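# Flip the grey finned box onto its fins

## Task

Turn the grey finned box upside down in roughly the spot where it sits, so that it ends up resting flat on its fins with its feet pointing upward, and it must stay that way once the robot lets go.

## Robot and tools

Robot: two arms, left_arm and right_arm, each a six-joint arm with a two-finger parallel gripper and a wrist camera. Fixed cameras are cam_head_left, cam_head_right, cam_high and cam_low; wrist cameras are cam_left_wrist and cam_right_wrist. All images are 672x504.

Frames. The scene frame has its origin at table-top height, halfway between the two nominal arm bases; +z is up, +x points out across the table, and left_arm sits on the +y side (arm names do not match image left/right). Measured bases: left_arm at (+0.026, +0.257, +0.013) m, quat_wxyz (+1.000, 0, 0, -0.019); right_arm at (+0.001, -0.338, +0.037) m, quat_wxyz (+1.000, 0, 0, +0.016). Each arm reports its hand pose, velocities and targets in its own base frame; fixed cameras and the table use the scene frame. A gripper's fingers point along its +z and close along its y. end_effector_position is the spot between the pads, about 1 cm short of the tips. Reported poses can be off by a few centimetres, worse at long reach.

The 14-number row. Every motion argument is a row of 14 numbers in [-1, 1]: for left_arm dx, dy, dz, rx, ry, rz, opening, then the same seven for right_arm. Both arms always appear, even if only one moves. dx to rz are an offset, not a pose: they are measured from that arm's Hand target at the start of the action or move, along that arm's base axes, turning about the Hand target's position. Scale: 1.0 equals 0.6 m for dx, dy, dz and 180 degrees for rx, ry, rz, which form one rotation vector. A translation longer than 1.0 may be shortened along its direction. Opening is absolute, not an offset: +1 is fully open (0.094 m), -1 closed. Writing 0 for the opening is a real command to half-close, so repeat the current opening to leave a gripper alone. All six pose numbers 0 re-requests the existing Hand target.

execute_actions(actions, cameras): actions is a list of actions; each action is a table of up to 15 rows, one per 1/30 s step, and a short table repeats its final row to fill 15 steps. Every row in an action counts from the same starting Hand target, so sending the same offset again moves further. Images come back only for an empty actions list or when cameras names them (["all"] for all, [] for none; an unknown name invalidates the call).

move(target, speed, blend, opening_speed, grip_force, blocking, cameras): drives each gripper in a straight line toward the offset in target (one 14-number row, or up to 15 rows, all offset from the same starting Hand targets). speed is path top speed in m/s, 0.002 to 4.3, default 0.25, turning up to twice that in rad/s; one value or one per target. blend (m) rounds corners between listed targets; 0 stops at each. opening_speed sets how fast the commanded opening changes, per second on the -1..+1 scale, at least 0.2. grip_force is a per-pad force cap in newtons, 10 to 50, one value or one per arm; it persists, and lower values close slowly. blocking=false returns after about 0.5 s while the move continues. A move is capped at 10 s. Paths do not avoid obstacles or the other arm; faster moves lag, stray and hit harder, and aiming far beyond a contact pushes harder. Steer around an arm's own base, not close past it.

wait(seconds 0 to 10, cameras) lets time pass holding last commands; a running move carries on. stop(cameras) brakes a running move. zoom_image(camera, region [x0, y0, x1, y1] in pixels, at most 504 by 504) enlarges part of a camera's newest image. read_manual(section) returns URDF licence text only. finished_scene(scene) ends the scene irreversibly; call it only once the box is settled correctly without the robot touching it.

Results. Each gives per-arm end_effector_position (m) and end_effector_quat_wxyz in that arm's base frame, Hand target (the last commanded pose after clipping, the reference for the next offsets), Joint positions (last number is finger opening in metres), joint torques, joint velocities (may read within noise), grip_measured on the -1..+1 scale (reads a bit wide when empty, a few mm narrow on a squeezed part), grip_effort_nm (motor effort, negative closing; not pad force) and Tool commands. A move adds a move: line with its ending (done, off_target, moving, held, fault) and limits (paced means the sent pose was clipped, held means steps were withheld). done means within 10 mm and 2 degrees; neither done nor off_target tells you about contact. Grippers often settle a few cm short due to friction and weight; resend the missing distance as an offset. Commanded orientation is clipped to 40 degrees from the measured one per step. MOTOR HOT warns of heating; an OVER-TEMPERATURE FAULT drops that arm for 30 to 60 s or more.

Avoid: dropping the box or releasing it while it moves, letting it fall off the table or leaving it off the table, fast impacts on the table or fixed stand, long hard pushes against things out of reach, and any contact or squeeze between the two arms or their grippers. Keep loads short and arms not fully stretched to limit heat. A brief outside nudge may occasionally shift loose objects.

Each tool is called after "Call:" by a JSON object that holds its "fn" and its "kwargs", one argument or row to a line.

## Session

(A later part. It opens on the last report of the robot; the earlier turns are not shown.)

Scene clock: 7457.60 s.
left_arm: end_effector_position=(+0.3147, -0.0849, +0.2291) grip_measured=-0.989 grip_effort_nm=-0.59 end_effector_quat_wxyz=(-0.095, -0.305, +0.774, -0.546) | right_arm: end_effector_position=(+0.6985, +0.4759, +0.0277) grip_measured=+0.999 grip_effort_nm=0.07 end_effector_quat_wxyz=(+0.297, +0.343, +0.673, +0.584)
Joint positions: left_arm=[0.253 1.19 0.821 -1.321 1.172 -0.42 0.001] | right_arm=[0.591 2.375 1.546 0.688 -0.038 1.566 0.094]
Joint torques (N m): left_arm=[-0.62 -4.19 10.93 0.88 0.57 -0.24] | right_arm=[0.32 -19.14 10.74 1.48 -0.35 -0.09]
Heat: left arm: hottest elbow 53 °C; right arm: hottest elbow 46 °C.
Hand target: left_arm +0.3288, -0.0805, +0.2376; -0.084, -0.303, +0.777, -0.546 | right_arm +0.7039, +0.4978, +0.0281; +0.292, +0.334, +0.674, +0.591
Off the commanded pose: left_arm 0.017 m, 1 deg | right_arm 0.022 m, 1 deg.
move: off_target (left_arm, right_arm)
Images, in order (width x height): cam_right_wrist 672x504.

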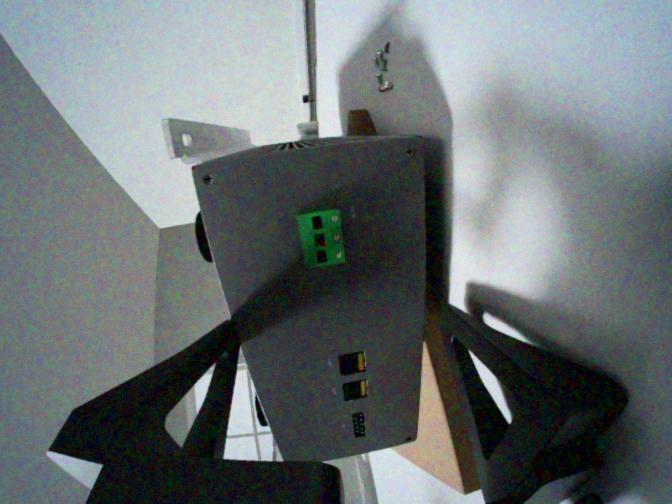

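Call:
{"fn": "zoom_image", "kwargs": {
  "camera": "cam_right_wrist",
  "region": [180, 240, 480, 465]
}}

Call:
{"fn": "execute_actions", "kwargs": {
  "actions": [],
  "cameras": ["cam_low", "cam_high", "cam_head_left"]
}}

Call:
{"fn": "zoom_image", "kwargs": {
  "camera": "cam_low",
  "region": [310, 220, 450, 310]
}}

Call:
{"fn": "zoom_image", "kwargs": {
  "camera": "cam_high",
  "region": [350, 230, 560, 400]
}}

Scaled by 1.680 from the camera's 672x504 image, which has a finer 960x720 frame.

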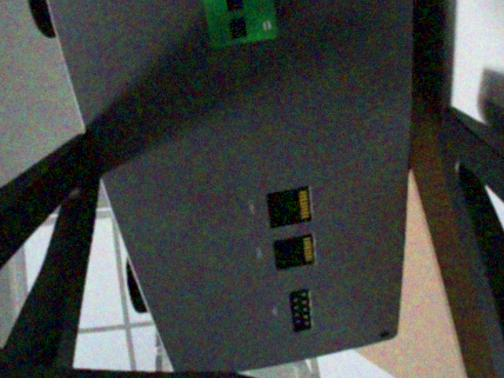

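Scene clock: 7494.43 s.
left_arm: end_effector_position=(+0.3147, -0.0849, +0.2291) grip_measured=-0.989 grip_effort_nm=-0.59 end_effector_quat_wxyz=(-0.095, -0.305, +0.774, -0.546) | right_arm: end_effector_position=(+0.6986, +0.4760, +0.0279) grip_measured=+0.999 grip_effort_nm=0.07 end_effector_quat_wxyz=(+0.297, +0.343, +0.673, +0.584)
Joint positions: left_arm=[0.253 1.19 0.821 -1.321 1.172 -0.42 0.001] | right_arm=[0.591 2.375 1.546 0.688 -0.038 1.566 0.094]
Joint velocities: within noise
Joint torques (N m): left_arm=[-0.56 -4.01 10.92 0.88 0.56 -0.25] | right_arm=[0.73 -18.84 10.86 1.44 -0.32 -0.15]
Heat: left arm: hottest elbow 53 °C; right arm: hottest elbow 48 °C.
Hand target: left_arm +0.3288, -0.0805, +0.2376; -0.084, -0.303, +0.777, -0.546 | right_arm +0.7039, +0.4978, +0.0282; +0.292, +0.334, +0.673, +0.591
Tool commands: left_gripper/opening=-1.0 right_gripper/opening=+1.0
Off the commanded pose: left_arm 0.017 m, 1 deg | right_arm 0.022 m, 1 deg.
Images, in order (width x height): cam_head_left 672x504, cam_high 672x504, cam_low 672x504.

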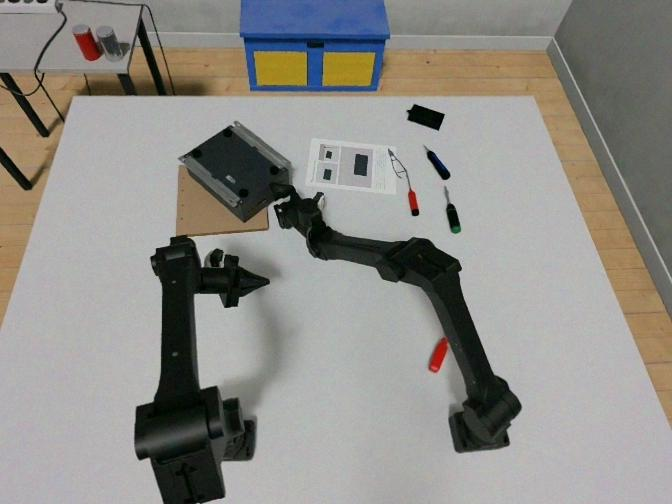

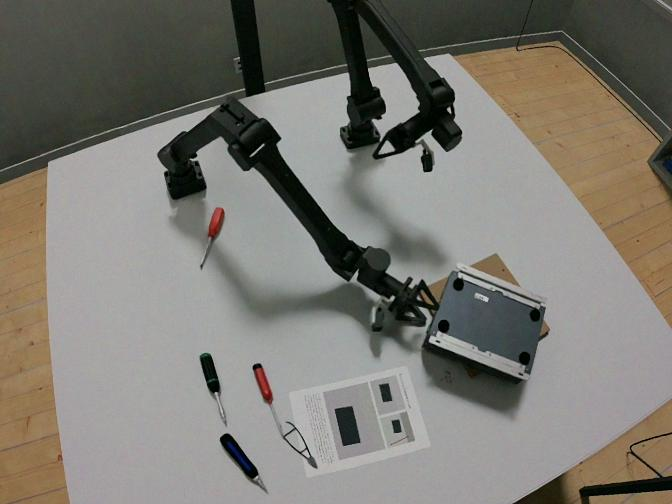

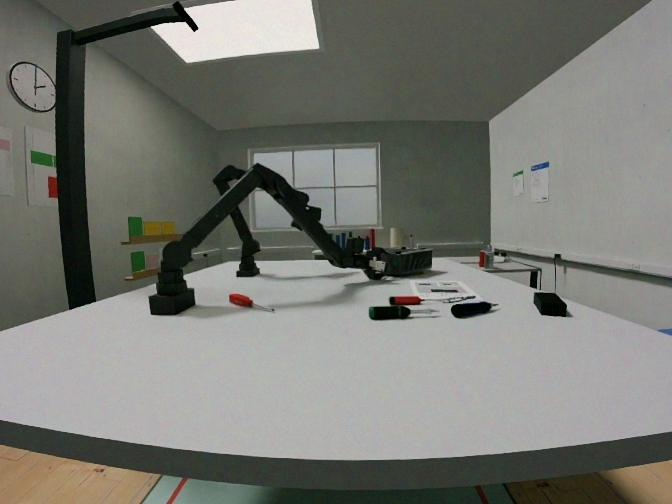

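Scaled by 3.600.

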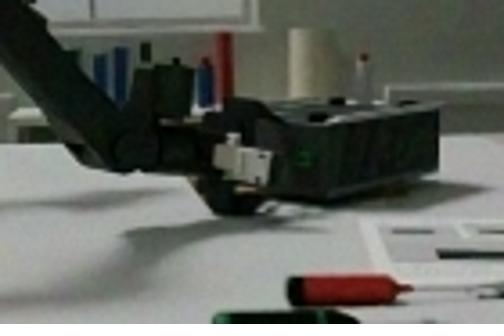

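Scaled by 2.400.

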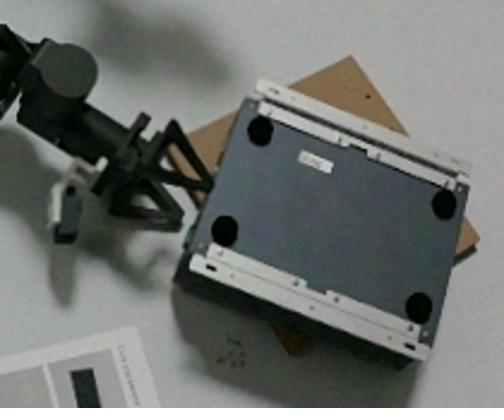

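Call:
{"fn": "move", "kwargs": {
  "target": [
    [0,0,0,0,0,0,-1,-0.16,-0.13,0.01,0,0,0,1],
    [0,0,0,0,0,0,-1,-0.24,-0.28,0.25,0,0,0,1]
  ],
  "speed": 0.1,
  "blend": 0.02,
  "cameras": ["cam_high", "cam_head_left"]
}}

Scene clock: 7570.70 s.
left_arm: end_effector_position=(+0.3147, -0.0849, +0.2291) grip_measured=-0.989 grip_effort_nm=-0.59 end_effector_quat_wxyz=(-0.095, -0.305, +0.774, -0.546) | right_arm: end_effector_position=(+0.5562, +0.3363, +0.1724) grip_measured=+0.999 grip_effort_nm=0.06 end_effector_quat_wxyz=(+0.286, +0.335, +0.675, +0.592)
Joint positions: left_arm=[0.253 1.19 0.821 -1.321 1.172 -0.42 0.001] | right_arm=[0.503 1.74 0.894 0.709 -0.157 1.56 0.094]
Joint torques (N m): left_arm=[-0.56 -3.96 10.97 0.9 0.56 -0.26] | right_arm=[-1.44 -14.15 6.56 1.99 -0.2 -0.19]
Heat: left arm: hottest elbow 53 °C; right arm: hottest elbow 50 °C.
Hand target: left_arm +0.3288, -0.0805, +0.2376; -0.084, -0.303, +0.777, -0.546 | right_arm +0.5600, +0.3296, +0.1782; +0.292, +0.334, +0.673, +0.591
Off the commanded pose: left_arm 0.017 m, 1 deg | right_arm 0.010 m, 1 deg.
move: off_target (left_arm)
Images, in order (width x height): cam_head_left 672x504, cam_high 672x504.

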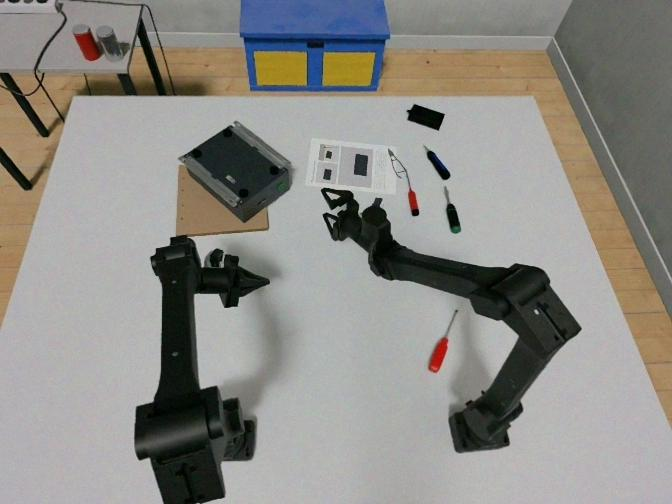

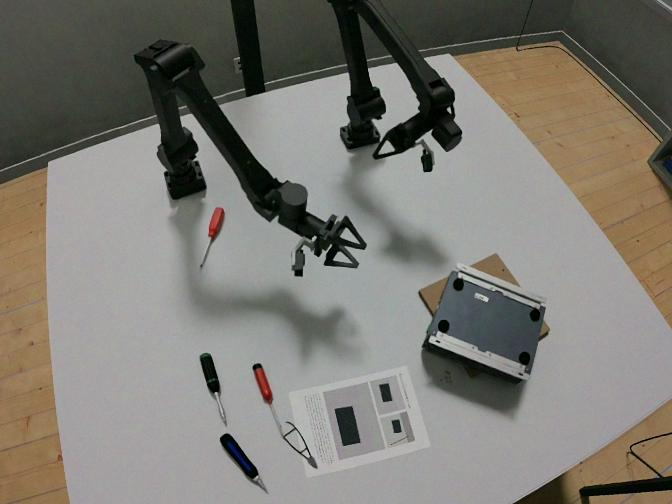

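Call:
{"fn": "zoom_image", "kwargs": {
  "camera": "cam_head_left",
  "region": [160, 100, 320, 250]
}}

Call:
{"fn": "zoom_image", "kwargs": {
  "camera": "cam_high",
  "region": [400, 230, 570, 400]
}}

Scaled by 3.150.

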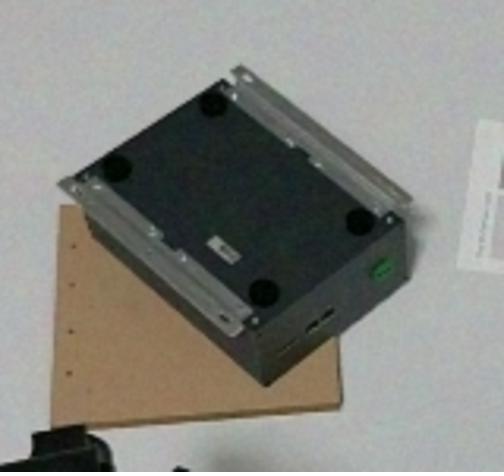

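Scaled by 2.965.

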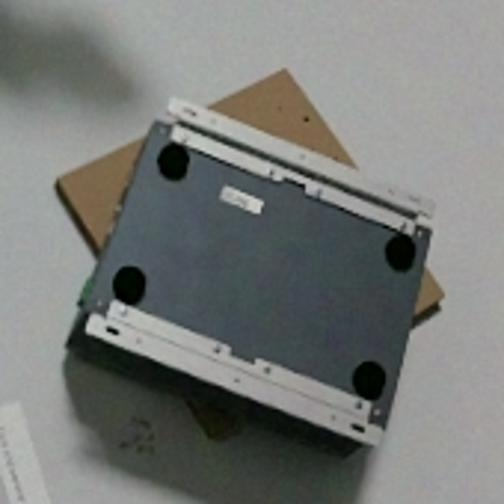

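Call:
{"fn": "move", "kwargs": {
  "target": [
    [0.202,0.1008,0.1373,0.3207,-0.2810,-0.5197,0.4,-0.233,-0.549,0.117,0,0,0,1],
    [0.452,0.1842,0.004,0.3207,-0.2810,-0.5197,0.4,-0.233,-0.549,0.117,0,0,0,1]
  ],
  "speed": [0.25, 0.12],
  "cameras": ["cam_left_wrist", "cam_head_left", "cam_high"]
}}

Scene clock: 7683.27 s.
left_arm: end_effector_position=(+0.5888, +0.0243, +0.2404) grip_measured=+0.397 grip_effort_nm=0.16 end_effector_quat_wxyz=(-0.001, +0.535, +0.845, -0.002) | right_arm: end_effector_position=(+0.4190, +0.0064, +0.2397) grip_measured=+0.999 grip_effort_nm=0.06 end_effector_quat_wxyz=(+0.281, +0.338, +0.675, +0.593)
Joint positions: left_arm=[0.043 1.901 1.958 -1.631 0.002 1.171 0.066] | right_arm=[-0.337 1.111 0.505 0.351 -0.986 1.38 0.094]
Joint torques (N m): left_arm=[-0.03 -15.15 11.97 0.2 0.04 -0.07] | right_arm=[-1.96 -5.89 8.42 1.74 -0.34 -0.2]
Heat: left arm: hottest elbow 54 °C; right arm: hottest elbow 46 °C.
Hand target: left_arm +0.5999, +0.0300, +0.2401; +0.000, +0.537, +0.844, +0.000 | right_arm +0.4202, +0.0003, +0.2483; +0.292, +0.334, +0.673, +0.591
Off the commanded pose: left_arm 0.013 m, 0 deg | right_arm 0.011 m, 1 deg.
move: off_target (left_arm, right_arm)
Images, in order (width x height): cam_head_left 672x504, cam_high 672x504, cam_left_wrist 672x504.

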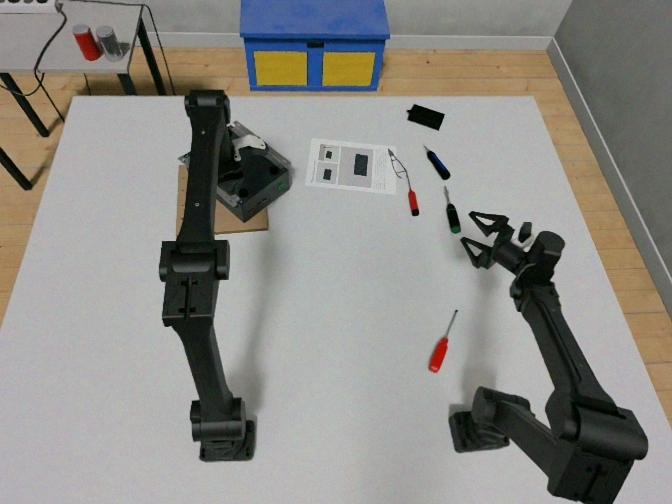

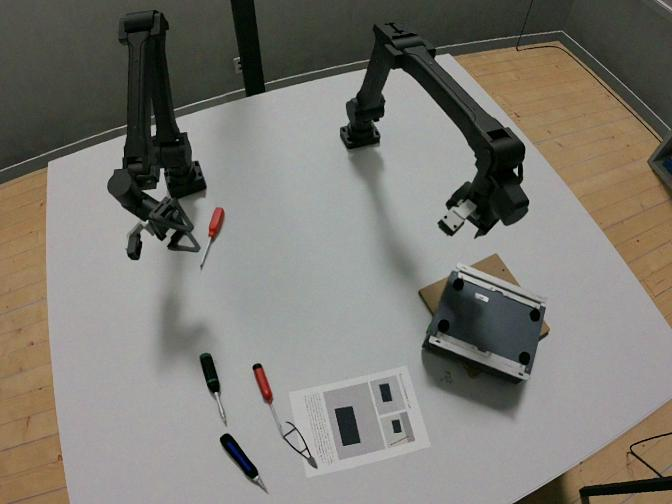

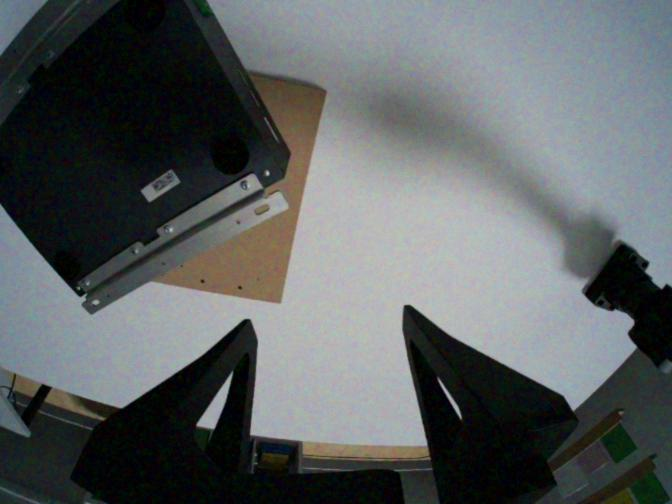

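Call:
{"fn": "move", "kwargs": {
  "target": [0.1435,-0.03,-0.1333,0,0,0,0.4,0,0,0,0,0,0,1],
  "speed": 0.1,
  "cameras": ["cam_left_wrist", "cam_high"]
}}

Scene clock: 7717.93 s.
left_arm: end_effector_position=(+0.6751, +0.0167, +0.1661) grip_measured=+0.397 grip_effort_nm=0.16 end_effector_quat_wxyz=(-0.001, +0.539, +0.842, -0.002) | right_arm: end_effector_position=(+0.4190, +0.0064, +0.2397) grip_measured=+0.999 grip_effort_nm=0.07 end_effector_quat_wxyz=(+0.281, +0.338, +0.675, +0.593)
Joint positions: left_arm=[0.026 2.18 2.212 -1.605 0.002 1.165 0.066] | right_arm=[-0.337 1.111 0.505 0.351 -0.986 1.38 0.094]
Joint torques (N m): left_arm=[-1.44 -18.32 12.01 0.36 0.05 -0.32] | right_arm=[-1.61 -5.6 8.55 1.54 -0.38 -0.22]
Heat: left arm: hottest elbow 58 °C; right arm: hottest elbow 49 °C.
Hand target: left_arm +0.6860, +0.0120, +0.1602; +0.000, +0.537, +0.844, +0.000 | right_arm +0.4202, +0.0003, +0.2483; +0.292, +0.334, +0.673, +0.591
Off the commanded pose: left_arm 0.013 m, 0 deg | right_arm 0.011 m, 1 deg.
move: off_target (left_arm, right_arm)
Images, in order (width x height): cam_high 672x504, cam_left_wrist 672x504.

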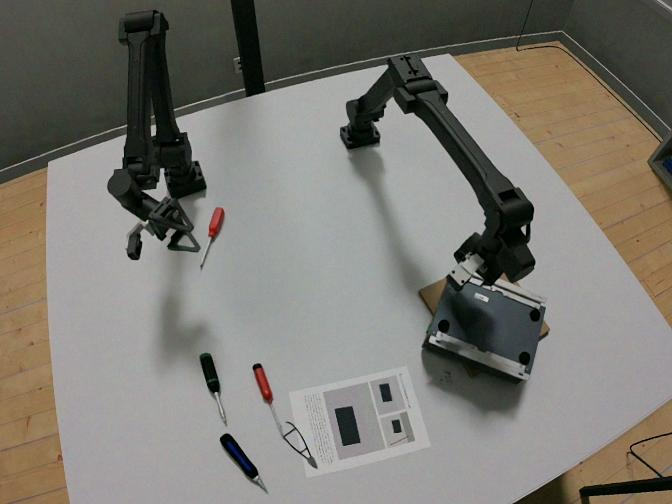

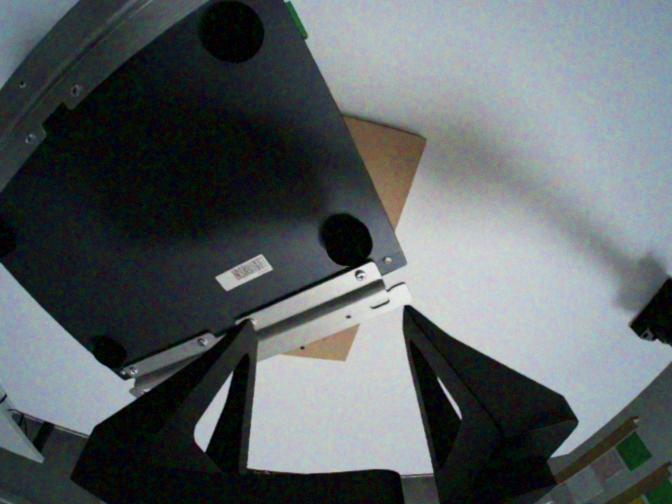

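Call:
{"fn": "move", "kwargs": {
  "target": [
    [-0.0067,-0.0267,0,0,0,0,0.1,0,0,0,0,0,0,1],
    [-0.0067,-0.0267,-0.0753,0,0,0,0.1,0,0,0,0,0,0,1]
  ],
  "speed": 0.05,
  "cameras": ["cam_left_wrist"]
}}

Scene clock: 7761.60 s.
left_arm: end_effector_position=(+0.6802, -0.0006, +0.1329) grip_measured=+0.103 grip_effort_nm=-0.11 end_effector_quat_wxyz=(+0.008, +0.540, +0.842, +0.004) | right_arm: end_effector_position=(+0.4190, +0.0064, +0.2397) grip_measured=+0.999 grip_effort_nm=0.07 end_effector_quat_wxyz=(+0.281, +0.338, +0.675, +0.593)
Joint positions: left_arm=[0 2.18 2.125 -1.497 0.002 1.141 0.052] | right_arm=[-0.337 1.111 0.505 0.351 -0.986 1.38 0.094]
Joint torques (N m): left_arm=[-1.32 -19.43 8.21 1.07 0.04 -0.32] | right_arm=[-2.26 -5.95 8.58 1.72 -0.31 -0.24]
Heat: left arm: hottest elbow 58 °C; right arm: hottest elbow 50 °C.
Hand target: left_arm +0.6820, -0.0040, +0.1150; +0.000, +0.537, +0.844, +0.000 | right_arm +0.4202, +0.0003, +0.2483; +0.292, +0.334, +0.673, +0.591
Off the commanded pose: left_arm 0.018 m, 1 deg | right_arm 0.011 m, 1 deg.
move: off_target (left_arm, right_arm)
Images, in order (width x height): cam_left_wrist 672x504.

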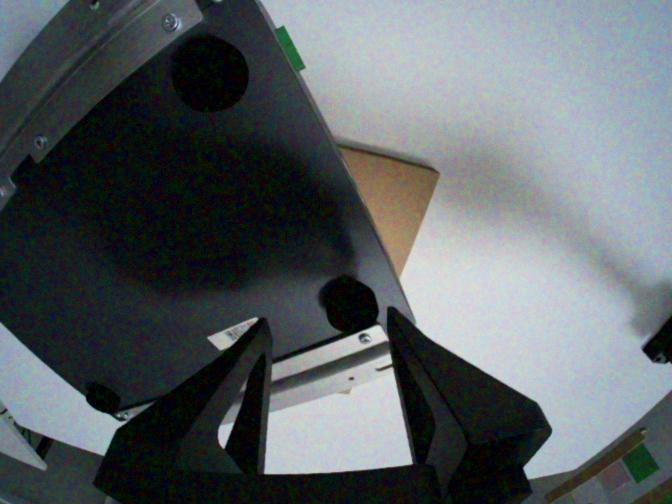

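Call:
{"fn": "move", "kwargs": {
  "target": [-0.022,0.0,-0.025,0,0,0,0.1,0,0,0,0,0,0,1],
  "speed": 0.04,
  "cameras": ["cam_left_wrist"]
}}

Scene clock: 7776.07 s.
left_arm: end_effector_position=(+0.6719, -0.0004, +0.1071) grip_measured=+0.102 grip_effort_nm=-0.11 end_effector_quat_wxyz=(+0.005, +0.540, +0.842, +0.002) | right_arm: end_effector_position=(+0.4190, +0.0064, +0.2397) grip_measured=+0.999 grip_effort_nm=0.07 end_effector_quat_wxyz=(+0.281, +0.338, +0.675, +0.593)
Joint positions: left_arm=[0 2.167 2.035 -1.428 0.002 1.141 0.052] | right_arm=[-0.337 1.111 0.505 0.351 -0.986 1.38 0.094]
Joint torques (N m): left_arm=[-1.2 -21.25 7.2 0.95 0.07 -0.32] | right_arm=[-1.61 -5.36 8.42 1.8 -0.3 -0.2]
Heat: left arm: hottest elbow 55 °C; right arm: hottest elbow 50 °C.
Hand target: left_arm +0.6688, -0.0040, +0.0999; +0.000, +0.537, +0.844, +0.000 | right_arm +0.4202, +0.0003, +0.2483; +0.292, +0.334, +0.673, +0.591
Off the commanded pose: left_arm 0.009 m, 1 deg | right_arm 0.011 m, 1 deg.
move: off_target (right_arm)
Images, in order (width x height): cam_left_wrist 672x504.

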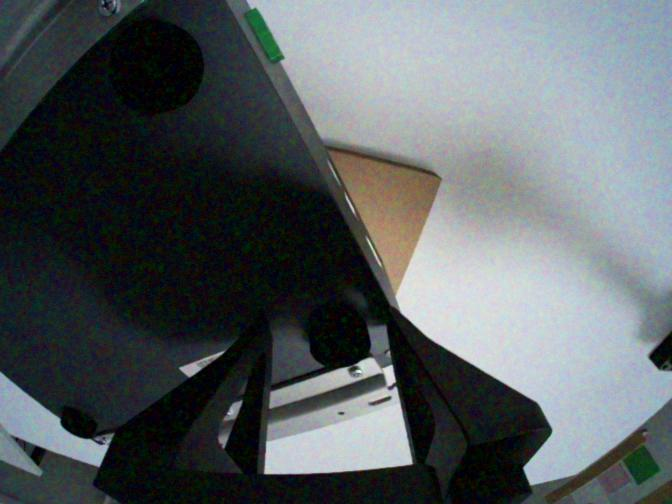

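Call:
{"fn": "move", "kwargs": {
  "target": [-0.0,0.008,-0.01,0,0,0,0.1,0,0,0,0,0,0,1],
  "speed": 0.03,
  "cameras": ["cam_left_wrist"]
}}

Scene clock: 7793.63 s.
left_arm: end_effector_position=(+0.6719, -0.0004, +0.1067) grip_measured=+0.102 grip_effort_nm=-0.11 end_effector_quat_wxyz=(+0.008, +0.540, +0.842, +0.004) | right_arm: end_effector_position=(+0.4190, +0.0064, +0.2397) grip_measured=+0.999 grip_effort_nm=0.07 end_effector_quat_wxyz=(+0.281, +0.338, +0.675, +0.593)
Joint positions: left_arm=[0 2.162 2.025 -1.417 0.002 1.141 0.052] | right_arm=[-0.337 1.111 0.505 0.351 -0.986 1.38 0.094]
Joint torques (N m): left_arm=[-0.56 -20.31 7.04 1.05 0.07 -0.24] | right_arm=[-2.02 -5.71 8.28 1.7 -0.36 -0.22]
Heat: left arm: hottest elbow 52 °C; right arm: hottest elbow 50 °C.
Hand target: left_arm +0.6688, +0.0008, +0.0938; +0.000, +0.537, +0.844, +0.000 | right_arm +0.4202, +0.0003, +0.2483; +0.292, +0.334, +0.673, +0.591
Off the commanded pose: left_arm 0.013 m, 1 deg | right_arm 0.011 m, 1 deg.
move: off_target (left_arm, right_arm)
Images, in order (width x height): cam_left_wrist 672x504.

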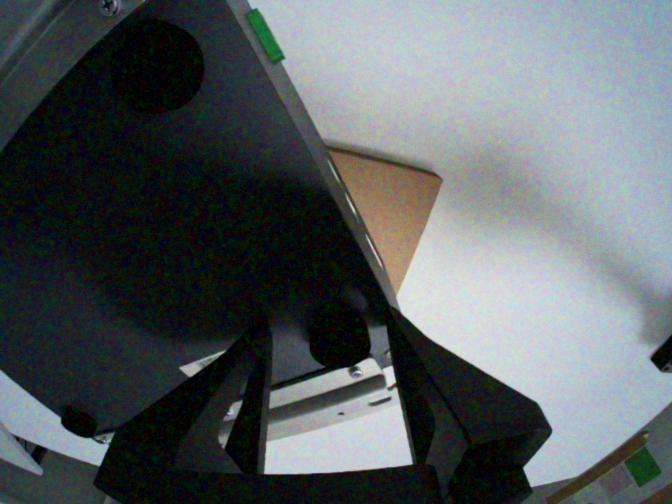

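Call:
{"fn": "move", "kwargs": {
  "target": [0.0,0.0,0.011,0,0,0,-0.5,0,0,0,0,0,0,1],
  "speed": 0.03,
  "opening_speed": 0.3,
  "cameras": ["cam_left_wrist"]
}}

Scene clock: 7804.43 s.
left_arm: end_effector_position=(+0.6683, -0.0017, +0.1068) grip_measured=-0.497 grip_effort_nm=-0.74 end_effector_quat_wxyz=(+0.002, +0.540, +0.841, -0.001) | right_arm: end_effector_position=(+0.4190, +0.0064, +0.2397) grip_measured=+0.999 grip_effort_nm=0.06 end_effector_quat_wxyz=(+0.281, +0.338, +0.675, +0.593)
Joint positions: left_arm=[-0.001 2.162 2.025 -1.431 0.003 1.141 0.024] | right_arm=[-0.337 1.111 0.505 0.351 -0.986 1.38 0.094]
Joint velocities: left_arm=[0.024 -0.015 -0.012 0.002 -0.051 -0.022 -0.004] | right_arm=[within noise]
Joint torques (N m): left_arm=[-0.38 -20.42 7.97 0.95 0.03 -0.25] | right_arm=[-1.79 -5.83 8.38 1.66 -0.32 -0.22]
Heat: left arm: hottest elbow 52 °C; right arm: hottest elbow 50 °C.
Hand target: left_arm +0.6687, +0.0008, +0.1004; +0.000, +0.537, +0.844, +0.000 | right_arm +0.4202, +0.0003, +0.2483; +0.292, +0.334, +0.673, +0.591
Off the commanded pose: left_arm 0.007 m, 1 deg | right_arm 0.011 m, 1 deg.
move: off_target (right_arm)
Images, in order (width x height): cam_left_wrist 672x504.

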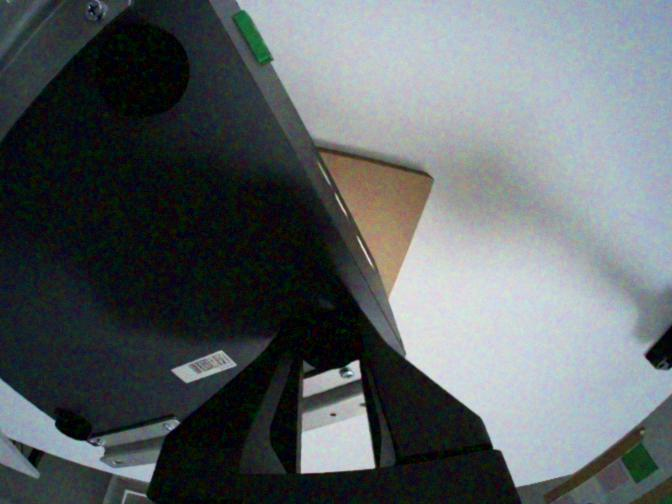

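Call:
{"fn": "move", "kwargs": {
  "target": [0.0,0.0,0.0,0,0,0,-0.7,0,0,0,0,0,0,1],
  "speed": 0.03,
  "opening_speed": 0.3,
  "cameras": ["cam_left_wrist"]
}}

Scene clock: 7811.13 s.
left_arm: end_effector_position=(+0.6683, -0.0017, +0.1068) grip_measured=-0.511 grip_effort_nm=-1.01 end_effector_quat_wxyz=(+0.002, +0.540, +0.841, -0.001) | right_arm: end_effector_position=(+0.4190, +0.0064, +0.2397) grip_measured=+0.999 grip_effort_nm=0.07 end_effector_quat_wxyz=(+0.281, +0.338, +0.675, +0.593)
Joint positions: left_arm=[-0.001 2.162 2.025 -1.431 0.003 1.141 0.023] | right_arm=[-0.337 1.111 0.505 0.351 -0.986 1.38 0.094]
Joint torques (N m): left_arm=[-0.5 -20.42 7.94 0.96 0.01 -0.25] | right_arm=[-2.14 -6.01 8.53 1.43 -0.32 -0.18]
Heat: left arm: hottest elbow 52 °C; right arm: hottest elbow 50 °C.
Hand target: left_arm +0.6687, +0.0008, +0.1004; +0.000, +0.537, +0.844, +0.000 | right_arm +0.4202, +0.0003, +0.2483; +0.292, +0.334, +0.673, +0.591
Off the commanded pose: left_arm 0.007 m, 1 deg | right_arm 0.011 m, 1 deg.
move: off_target (right_arm)
Images, in order (width x height): cam_left_wrist 672x504.

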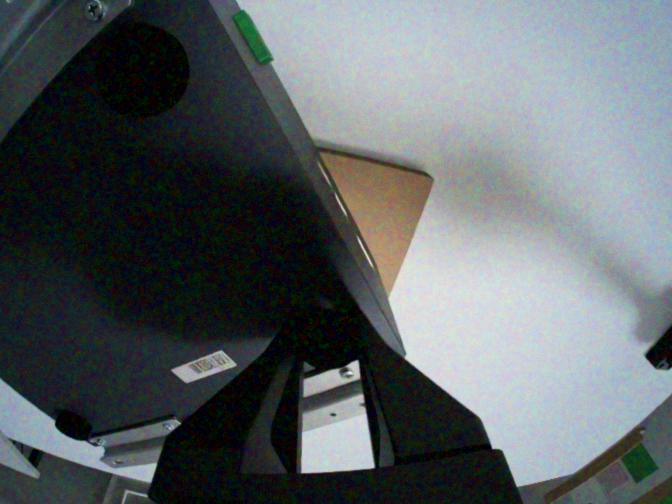

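Call:
{"fn": "move", "kwargs": {
  "target": [-0.0952,-0.0307,0.008,0,0,0,-0.7,0,0,0,0,0,0,1],
  "speed": 0.06,
  "cameras": ["cam_left_wrist", "cam_high"]
}}

Scene clock: 7819.50 s.
left_arm: end_effector_position=(+0.6271, -0.0066, +0.1069) grip_measured=-0.511 grip_effort_nm=-1.01 end_effector_quat_wxyz=(+0.015, +0.544, +0.839, +0.010) | right_arm: end_effector_position=(+0.4190, +0.0064, +0.2397) grip_measured=+0.999 grip_effort_nm=0.06 end_effector_quat_wxyz=(+0.281, +0.338, +0.675, +0.593)
Joint positions: left_arm=[-0.01 2.017 1.784 -1.302 0 1.14 0.023] | right_arm=[-0.337 1.111 0.505 0.351 -0.986 1.38 0.094]
Joint torques (N m): left_arm=[-2.32 -20.31 6.24 -0.17 0.12 -0.55] | right_arm=[-2.08 -5.77 8.44 1.7 -0.35 -0.22]
Heat: left arm: hottest elbow 51 °C; right arm: hottest elbow 50 °C.
Hand target: left_arm +0.6117, -0.0175, +0.1054; +0.000, +0.537, +0.844, +0.000 | right_arm +0.4202, +0.0003, +0.2483; +0.292, +0.334, +0.673, +0.591
Off the commanded pose: left_arm 0.019 m, 2 deg | right_arm 0.011 m, 1 deg.
move: off_target (left_arm, right_arm)
Images, in order (width x height): cam_high 672x504, cam_left_wrist 672x504.

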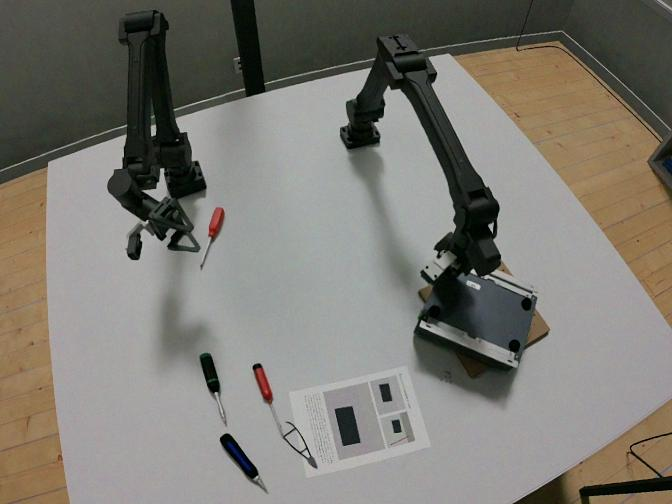

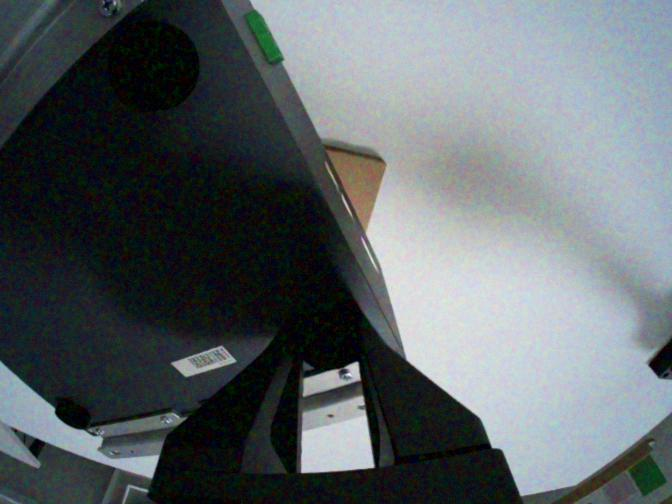

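Call:
{"fn": "move", "kwargs": {
  "target": [-0.19,-0.065,0.003,0,0,0,-0.7,0,0,0,0,0,0,1],
  "speed": 0.07,
  "cameras": ["cam_left_wrist", "cam_high", "cam_head_left"]
}}

Scene clock: 7827.30 s.
left_arm: end_effector_position=(+0.5091, -0.0452, +0.1052) grip_measured=-0.511 grip_effort_nm=-1.01 end_effector_quat_wxyz=(+0.005, +0.538, +0.843, +0.006) | right_arm: end_effector_position=(+0.4190, +0.0064, +0.2397) grip_measured=+0.999 grip_effort_nm=0.06 end_effector_quat_wxyz=(+0.281, +0.338, +0.675, +0.593)
Joint positions: left_arm=[-0.09 1.739 1.365 -1.183 -0.007 1.045 0.023] | right_arm=[-0.337 1.111 0.505 0.351 -0.986 1.38 0.094]
Joint torques (N m): left_arm=[-2.67 -15.74 6.48 0.18 0.39 -0.4] | right_arm=[-1.32 -6.18 8.42 1.7 -0.31 -0.2]
Heat: left arm: hottest elbow 51 °C; right arm: hottest elbow 50 °C.
Hand target: left_arm +0.4976, -0.0566, +0.1071; +0.000, +0.537, +0.844, +0.000 | right_arm +0.4202, +0.0003, +0.2483; +0.292, +0.334, +0.673, +0.591
Off the commanded pose: left_arm 0.016 m, 1 deg | right_arm 0.011 m, 1 deg.
move: off_target (left_arm, right_arm)
Images, in order (width x height): cam_head_left 672x504, cam_high 672x504, cam_left_wrist 672x504.

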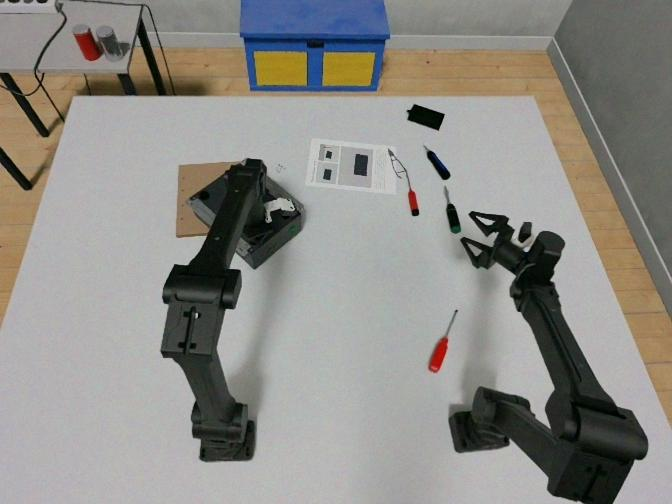

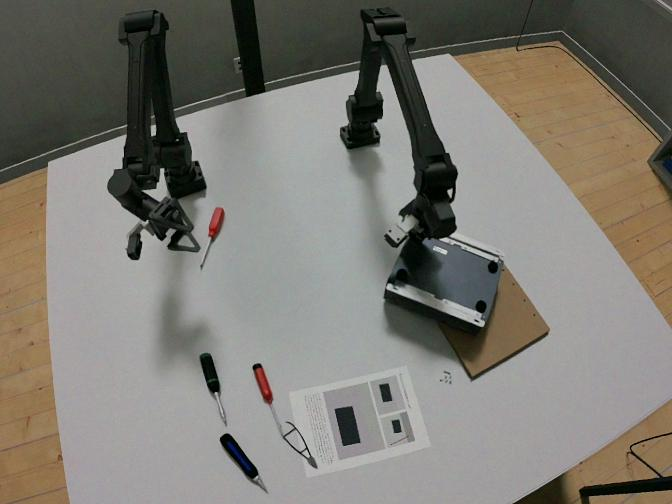

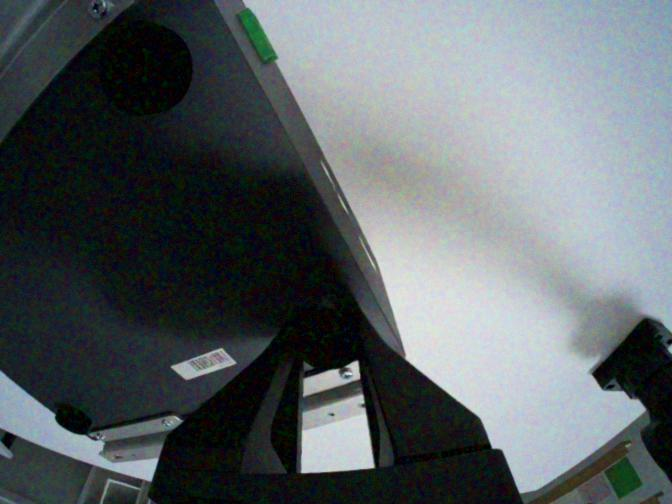

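Call:
{"fn": "move", "kwargs": {
  "target": [
    [-0.1293,-0.0557,0.0,0,0,0,-0.7,0,0,0,0,0,0,1],
    [-0.246,-0.2223,0,0,0,0,-0.7,0,0,0,0,0,0,1]
  ],
  "speed": 0.07,
  "blend": 0.03,
  "cameras": ["cam_left_wrist", "cam_high", "cam_head_left"]
}}

Scene clock: 7850.90 s.
left_arm: end_effector_position=(+0.3631, -0.1735, +0.0920) grip_measured=-0.514 grip_effort_nm=-1.01 end_effector_quat_wxyz=(-0.007, +0.512, +0.859, +0.014) | right_arm: end_effector_position=(+0.4190, +0.0064, +0.2397) grip_measured=+0.999 grip_effort_nm=0.07 end_effector_quat_wxyz=(+0.281, +0.338, +0.675, +0.593)
Joint positions: left_arm=[-0.457 1.505 1.035 -1.112 -0.028 0.619 0.023] | right_arm=[-0.337 1.111 0.505 0.351 -0.986 1.38 0.094]
Joint torques (N m): left_arm=[-3.84 -12.92 7.92 -0.51 1.22 0.03] | right_arm=[-1.55 -5.71 8.47 1.83 -0.35 -0.22]
Heat: left arm: hottest elbow 48 °C; right arm: hottest elbow 50 °C.
Hand target: left_arm +0.3500, -0.1900, +0.1071; +0.000, +0.537, +0.844, +0.000 | right_arm +0.4202, +0.0003, +0.2483; +0.292, +0.334, +0.673, +0.591
Off the commanded pose: left_arm 0.026 m, 4 deg | right_arm 0.011 m, 1 deg.
move: off_target (left_arm, right_arm)
Images, in order (width x height): cam_head_left 672x504, cam_high 672x504, cam_left_wrist 672x504.

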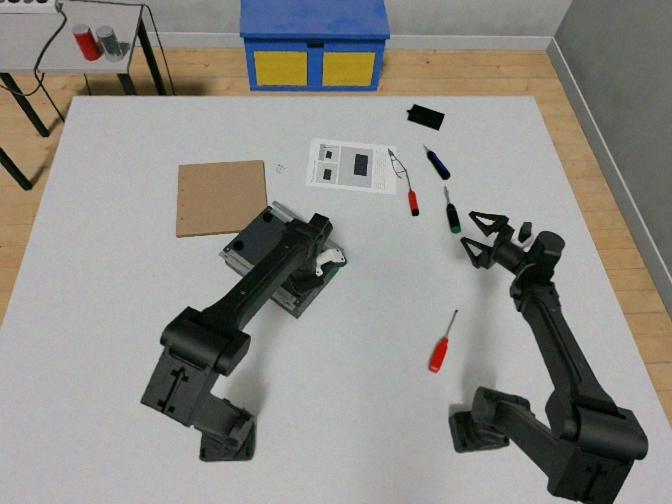

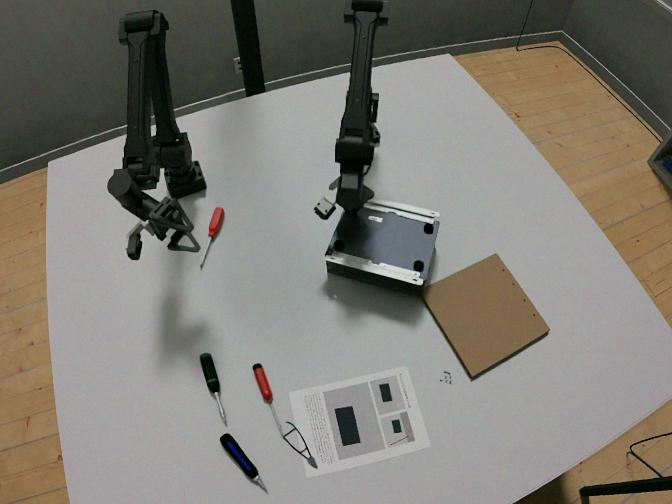

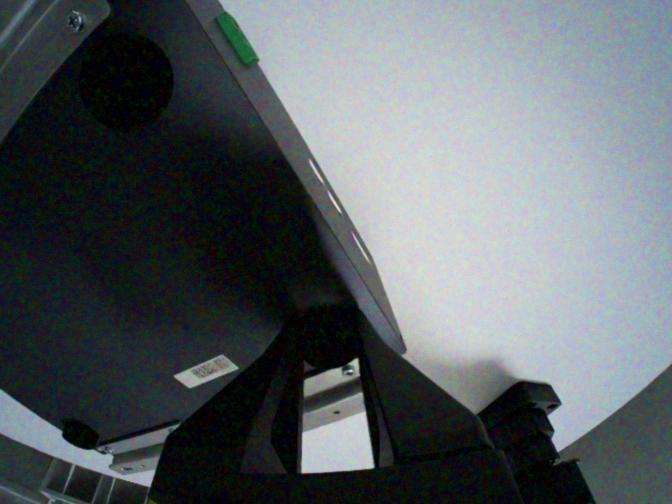

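Call:
{"fn": "move", "kwargs": {
  "target": [-0.1367,-0.1733,-0.005,0,0,-0.1,-0.7,0,0,0,0,0,0,1],
  "speed": 0.06,
  "cameras": ["cam_left_wrist", "cam_high", "cam_head_left"]
}}

Scene clock: 7878.70 s.
left_arm: end_effector_position=(+0.2811, -0.2703, +0.0902) grip_measured=-0.515 grip_effort_nm=-1.01 end_effector_quat_wxyz=(-0.013, +0.619, +0.785, +0.016) | right_arm: end_effector_position=(+0.4190, +0.0064, +0.2397) grip_measured=+0.999 grip_effort_nm=0.07 end_effector_quat_wxyz=(+0.281, +0.338, +0.675, +0.593)
Joint positions: left_arm=[-0.777 1.487 1.01 -1.122 -0.028 0.557 0.023] | right_arm=[-0.337 1.111 0.505 0.351 -0.986 1.38 0.094]
Joint torques (N m): left_arm=[-5.3 -11.05 9.17 0.17 1.2 0.46] | right_arm=[-1.38 -5.89 8.35 1.65 -0.32 -0.22]
Heat: left arm: hottest elbow 48 °C; right arm: hottest elbow 50 °C.
Hand target: left_arm +0.2681, -0.2940, +0.1040; +0.000, +0.662, +0.749, +0.000 | right_arm +0.4202, +0.0003, +0.2483; +0.292, +0.334, +0.673, +0.591
Off the commanded pose: left_arm 0.030 m, 7 deg | right_arm 0.011 m, 1 deg.
move: off_target (left_arm, right_arm)
Images, in order (width x height): cam_head_left 672x504, cam_high 672x504, cam_left_wrist 672x504.

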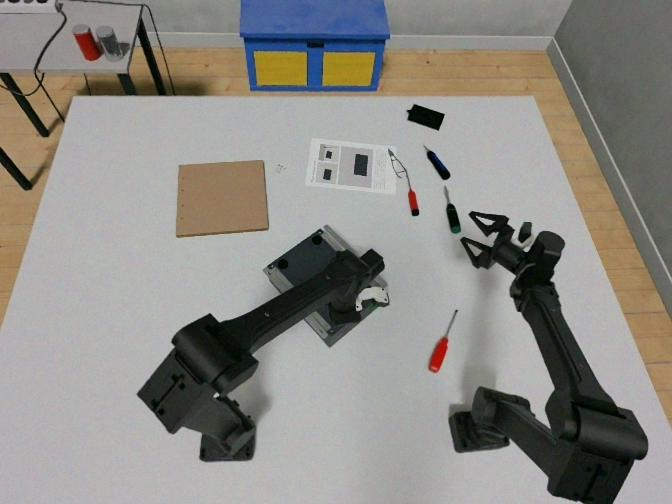

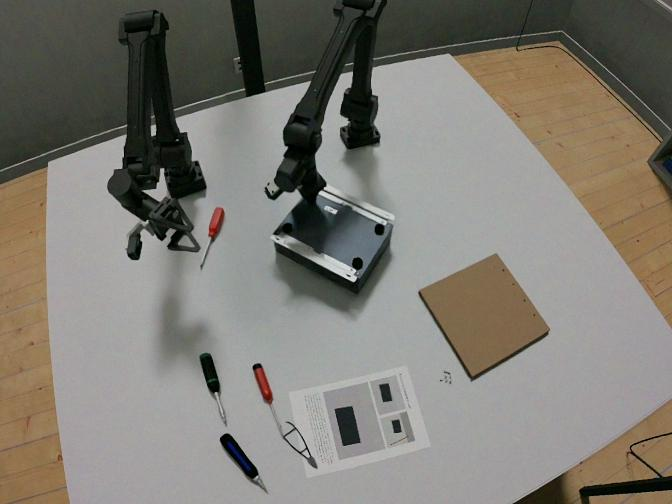

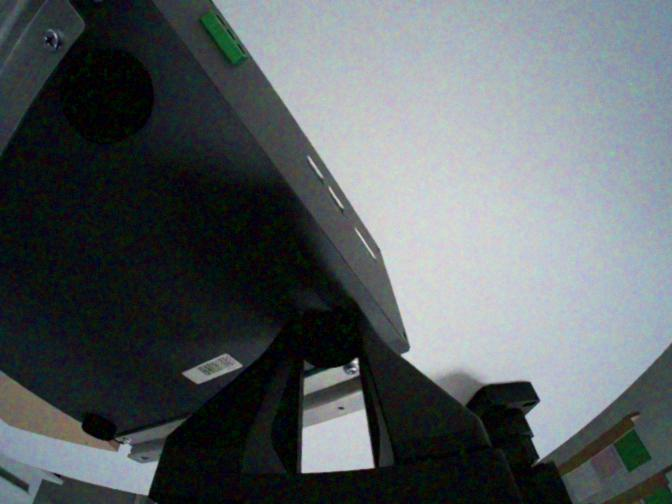

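Call:
{"fn": "move", "kwargs": {
  "target": [0.0217,0.0395,-0.018,0,0,0.035,-0.7,0,0,0,0,0,0,1],
  "speed": 0.03,
  "cameras": ["cam_left_wrist"]
}}

Scene clock: 7889.57 s.
left_arm: end_effector_position=(+0.2815, -0.2693, +0.0898) grip_measured=-0.515 grip_effort_nm=-1.01 end_effector_quat_wxyz=(-0.008, +0.608, +0.794, +0.006) | right_arm: end_effector_position=(+0.4190, +0.0064, +0.2397) grip_measured=+0.999 grip_effort_nm=0.06 end_effector_quat_wxyz=(+0.281, +0.338, +0.675, +0.593)
Joint positions: left_arm=[-0.766 1.479 1 -1.108 -0.01 0.541 0.023] | right_arm=[-0.337 1.111 0.505 0.351 -0.986 1.38 0.094]
Joint torques (N m): left_arm=[-0.62 -10.81 7.23 0.92 0.46 0.13] | right_arm=[-1.55 -5.48 8.32 1.43 -0.34 -0.18]
Heat: left arm: hottest elbow 49 °C; right arm: hottest elbow 50 °C.
Hand target: left_arm +0.2810, -0.2703, +0.0932; +0.000, +0.620, +0.785, +0.000 | right_arm +0.4202, +0.0003, +0.2483; +0.292, +0.334, +0.673, +0.591
Off the commanded pose: left_arm 0.004 m, 2 deg | right_arm 0.011 m, 1 deg.
move: off_target (right_arm)
Images, in order (width x height): cam_left_wrist 672x504.

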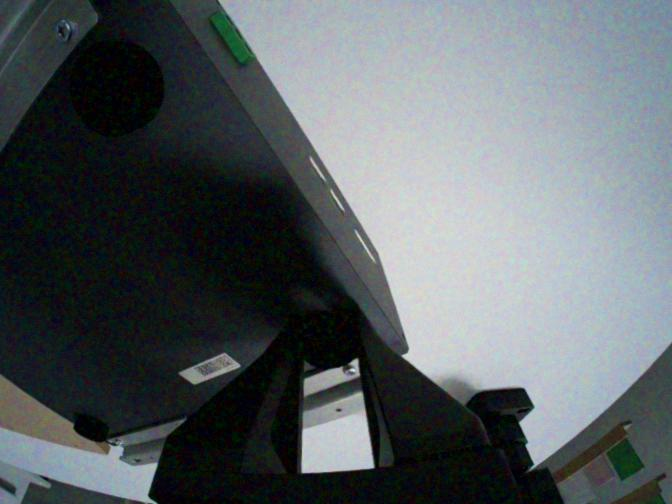

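Relaxed. Now open gently.

Call:
{"fn": "move", "kwargs": {
  "target": [0,0,0,0,0,0,0.1,0,0,0,0,0,0,1],
  "speed": 0.03,
  "opening_speed": 0.3,
  "cameras": ["cam_left_wrist"]
}}

Scene clock: 7896.83 s.
left_arm: end_effector_position=(+0.2809, -0.2698, +0.0904) grip_measured=+0.096 grip_effort_nm=0.16 end_effector_quat_wxyz=(-0.007, +0.615, +0.788, +0.002) | right_arm: end_effector_position=(+0.4190, +0.0064, +0.2397) grip_measured=+0.999 grip_effort_nm=0.07 end_effector_quat_wxyz=(+0.281, +0.338, +0.675, +0.593)
Joint positions: left_arm=[-0.766 1.477 1 -1.108 -0.003 0.56 0.052] | right_arm=[-0.337 1.111 0.505 0.351 -0.986 1.38 0.094]
Joint torques (N m): left_arm=[-0.67 -10.58 7.2 0.94 0.23 -0.06] | right_arm=[-2.2 -6.12 8.42 1.65 -0.34 -0.21]
Heat: left arm: hottest elbow 49 °C; right arm: hottest elbow 50 °C.
Hand target: left_arm +0.2811, -0.2703, +0.0932; +0.000, +0.620, +0.784, +0.000 | right_arm +0.4202, +0.0003, +0.2483; +0.292, +0.334, +0.673, +0.591
Off the commanded pose: left_arm 0.003 m, 1 deg | right_arm 0.011 m, 1 deg.
move: off_target (right_arm)
Images, in order (width x height): cam_left_wrist 672x504.

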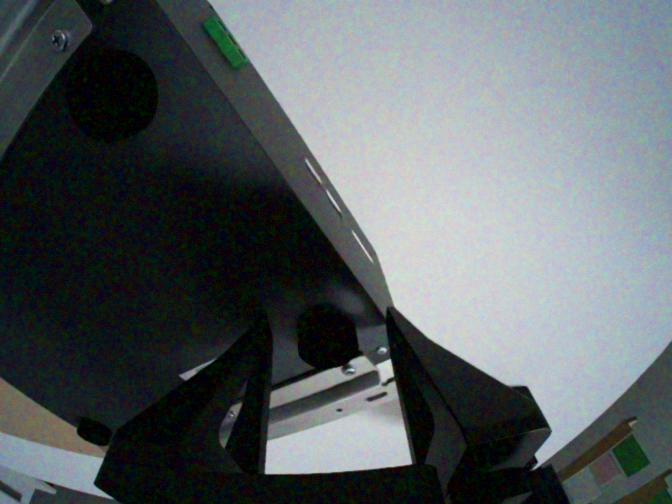

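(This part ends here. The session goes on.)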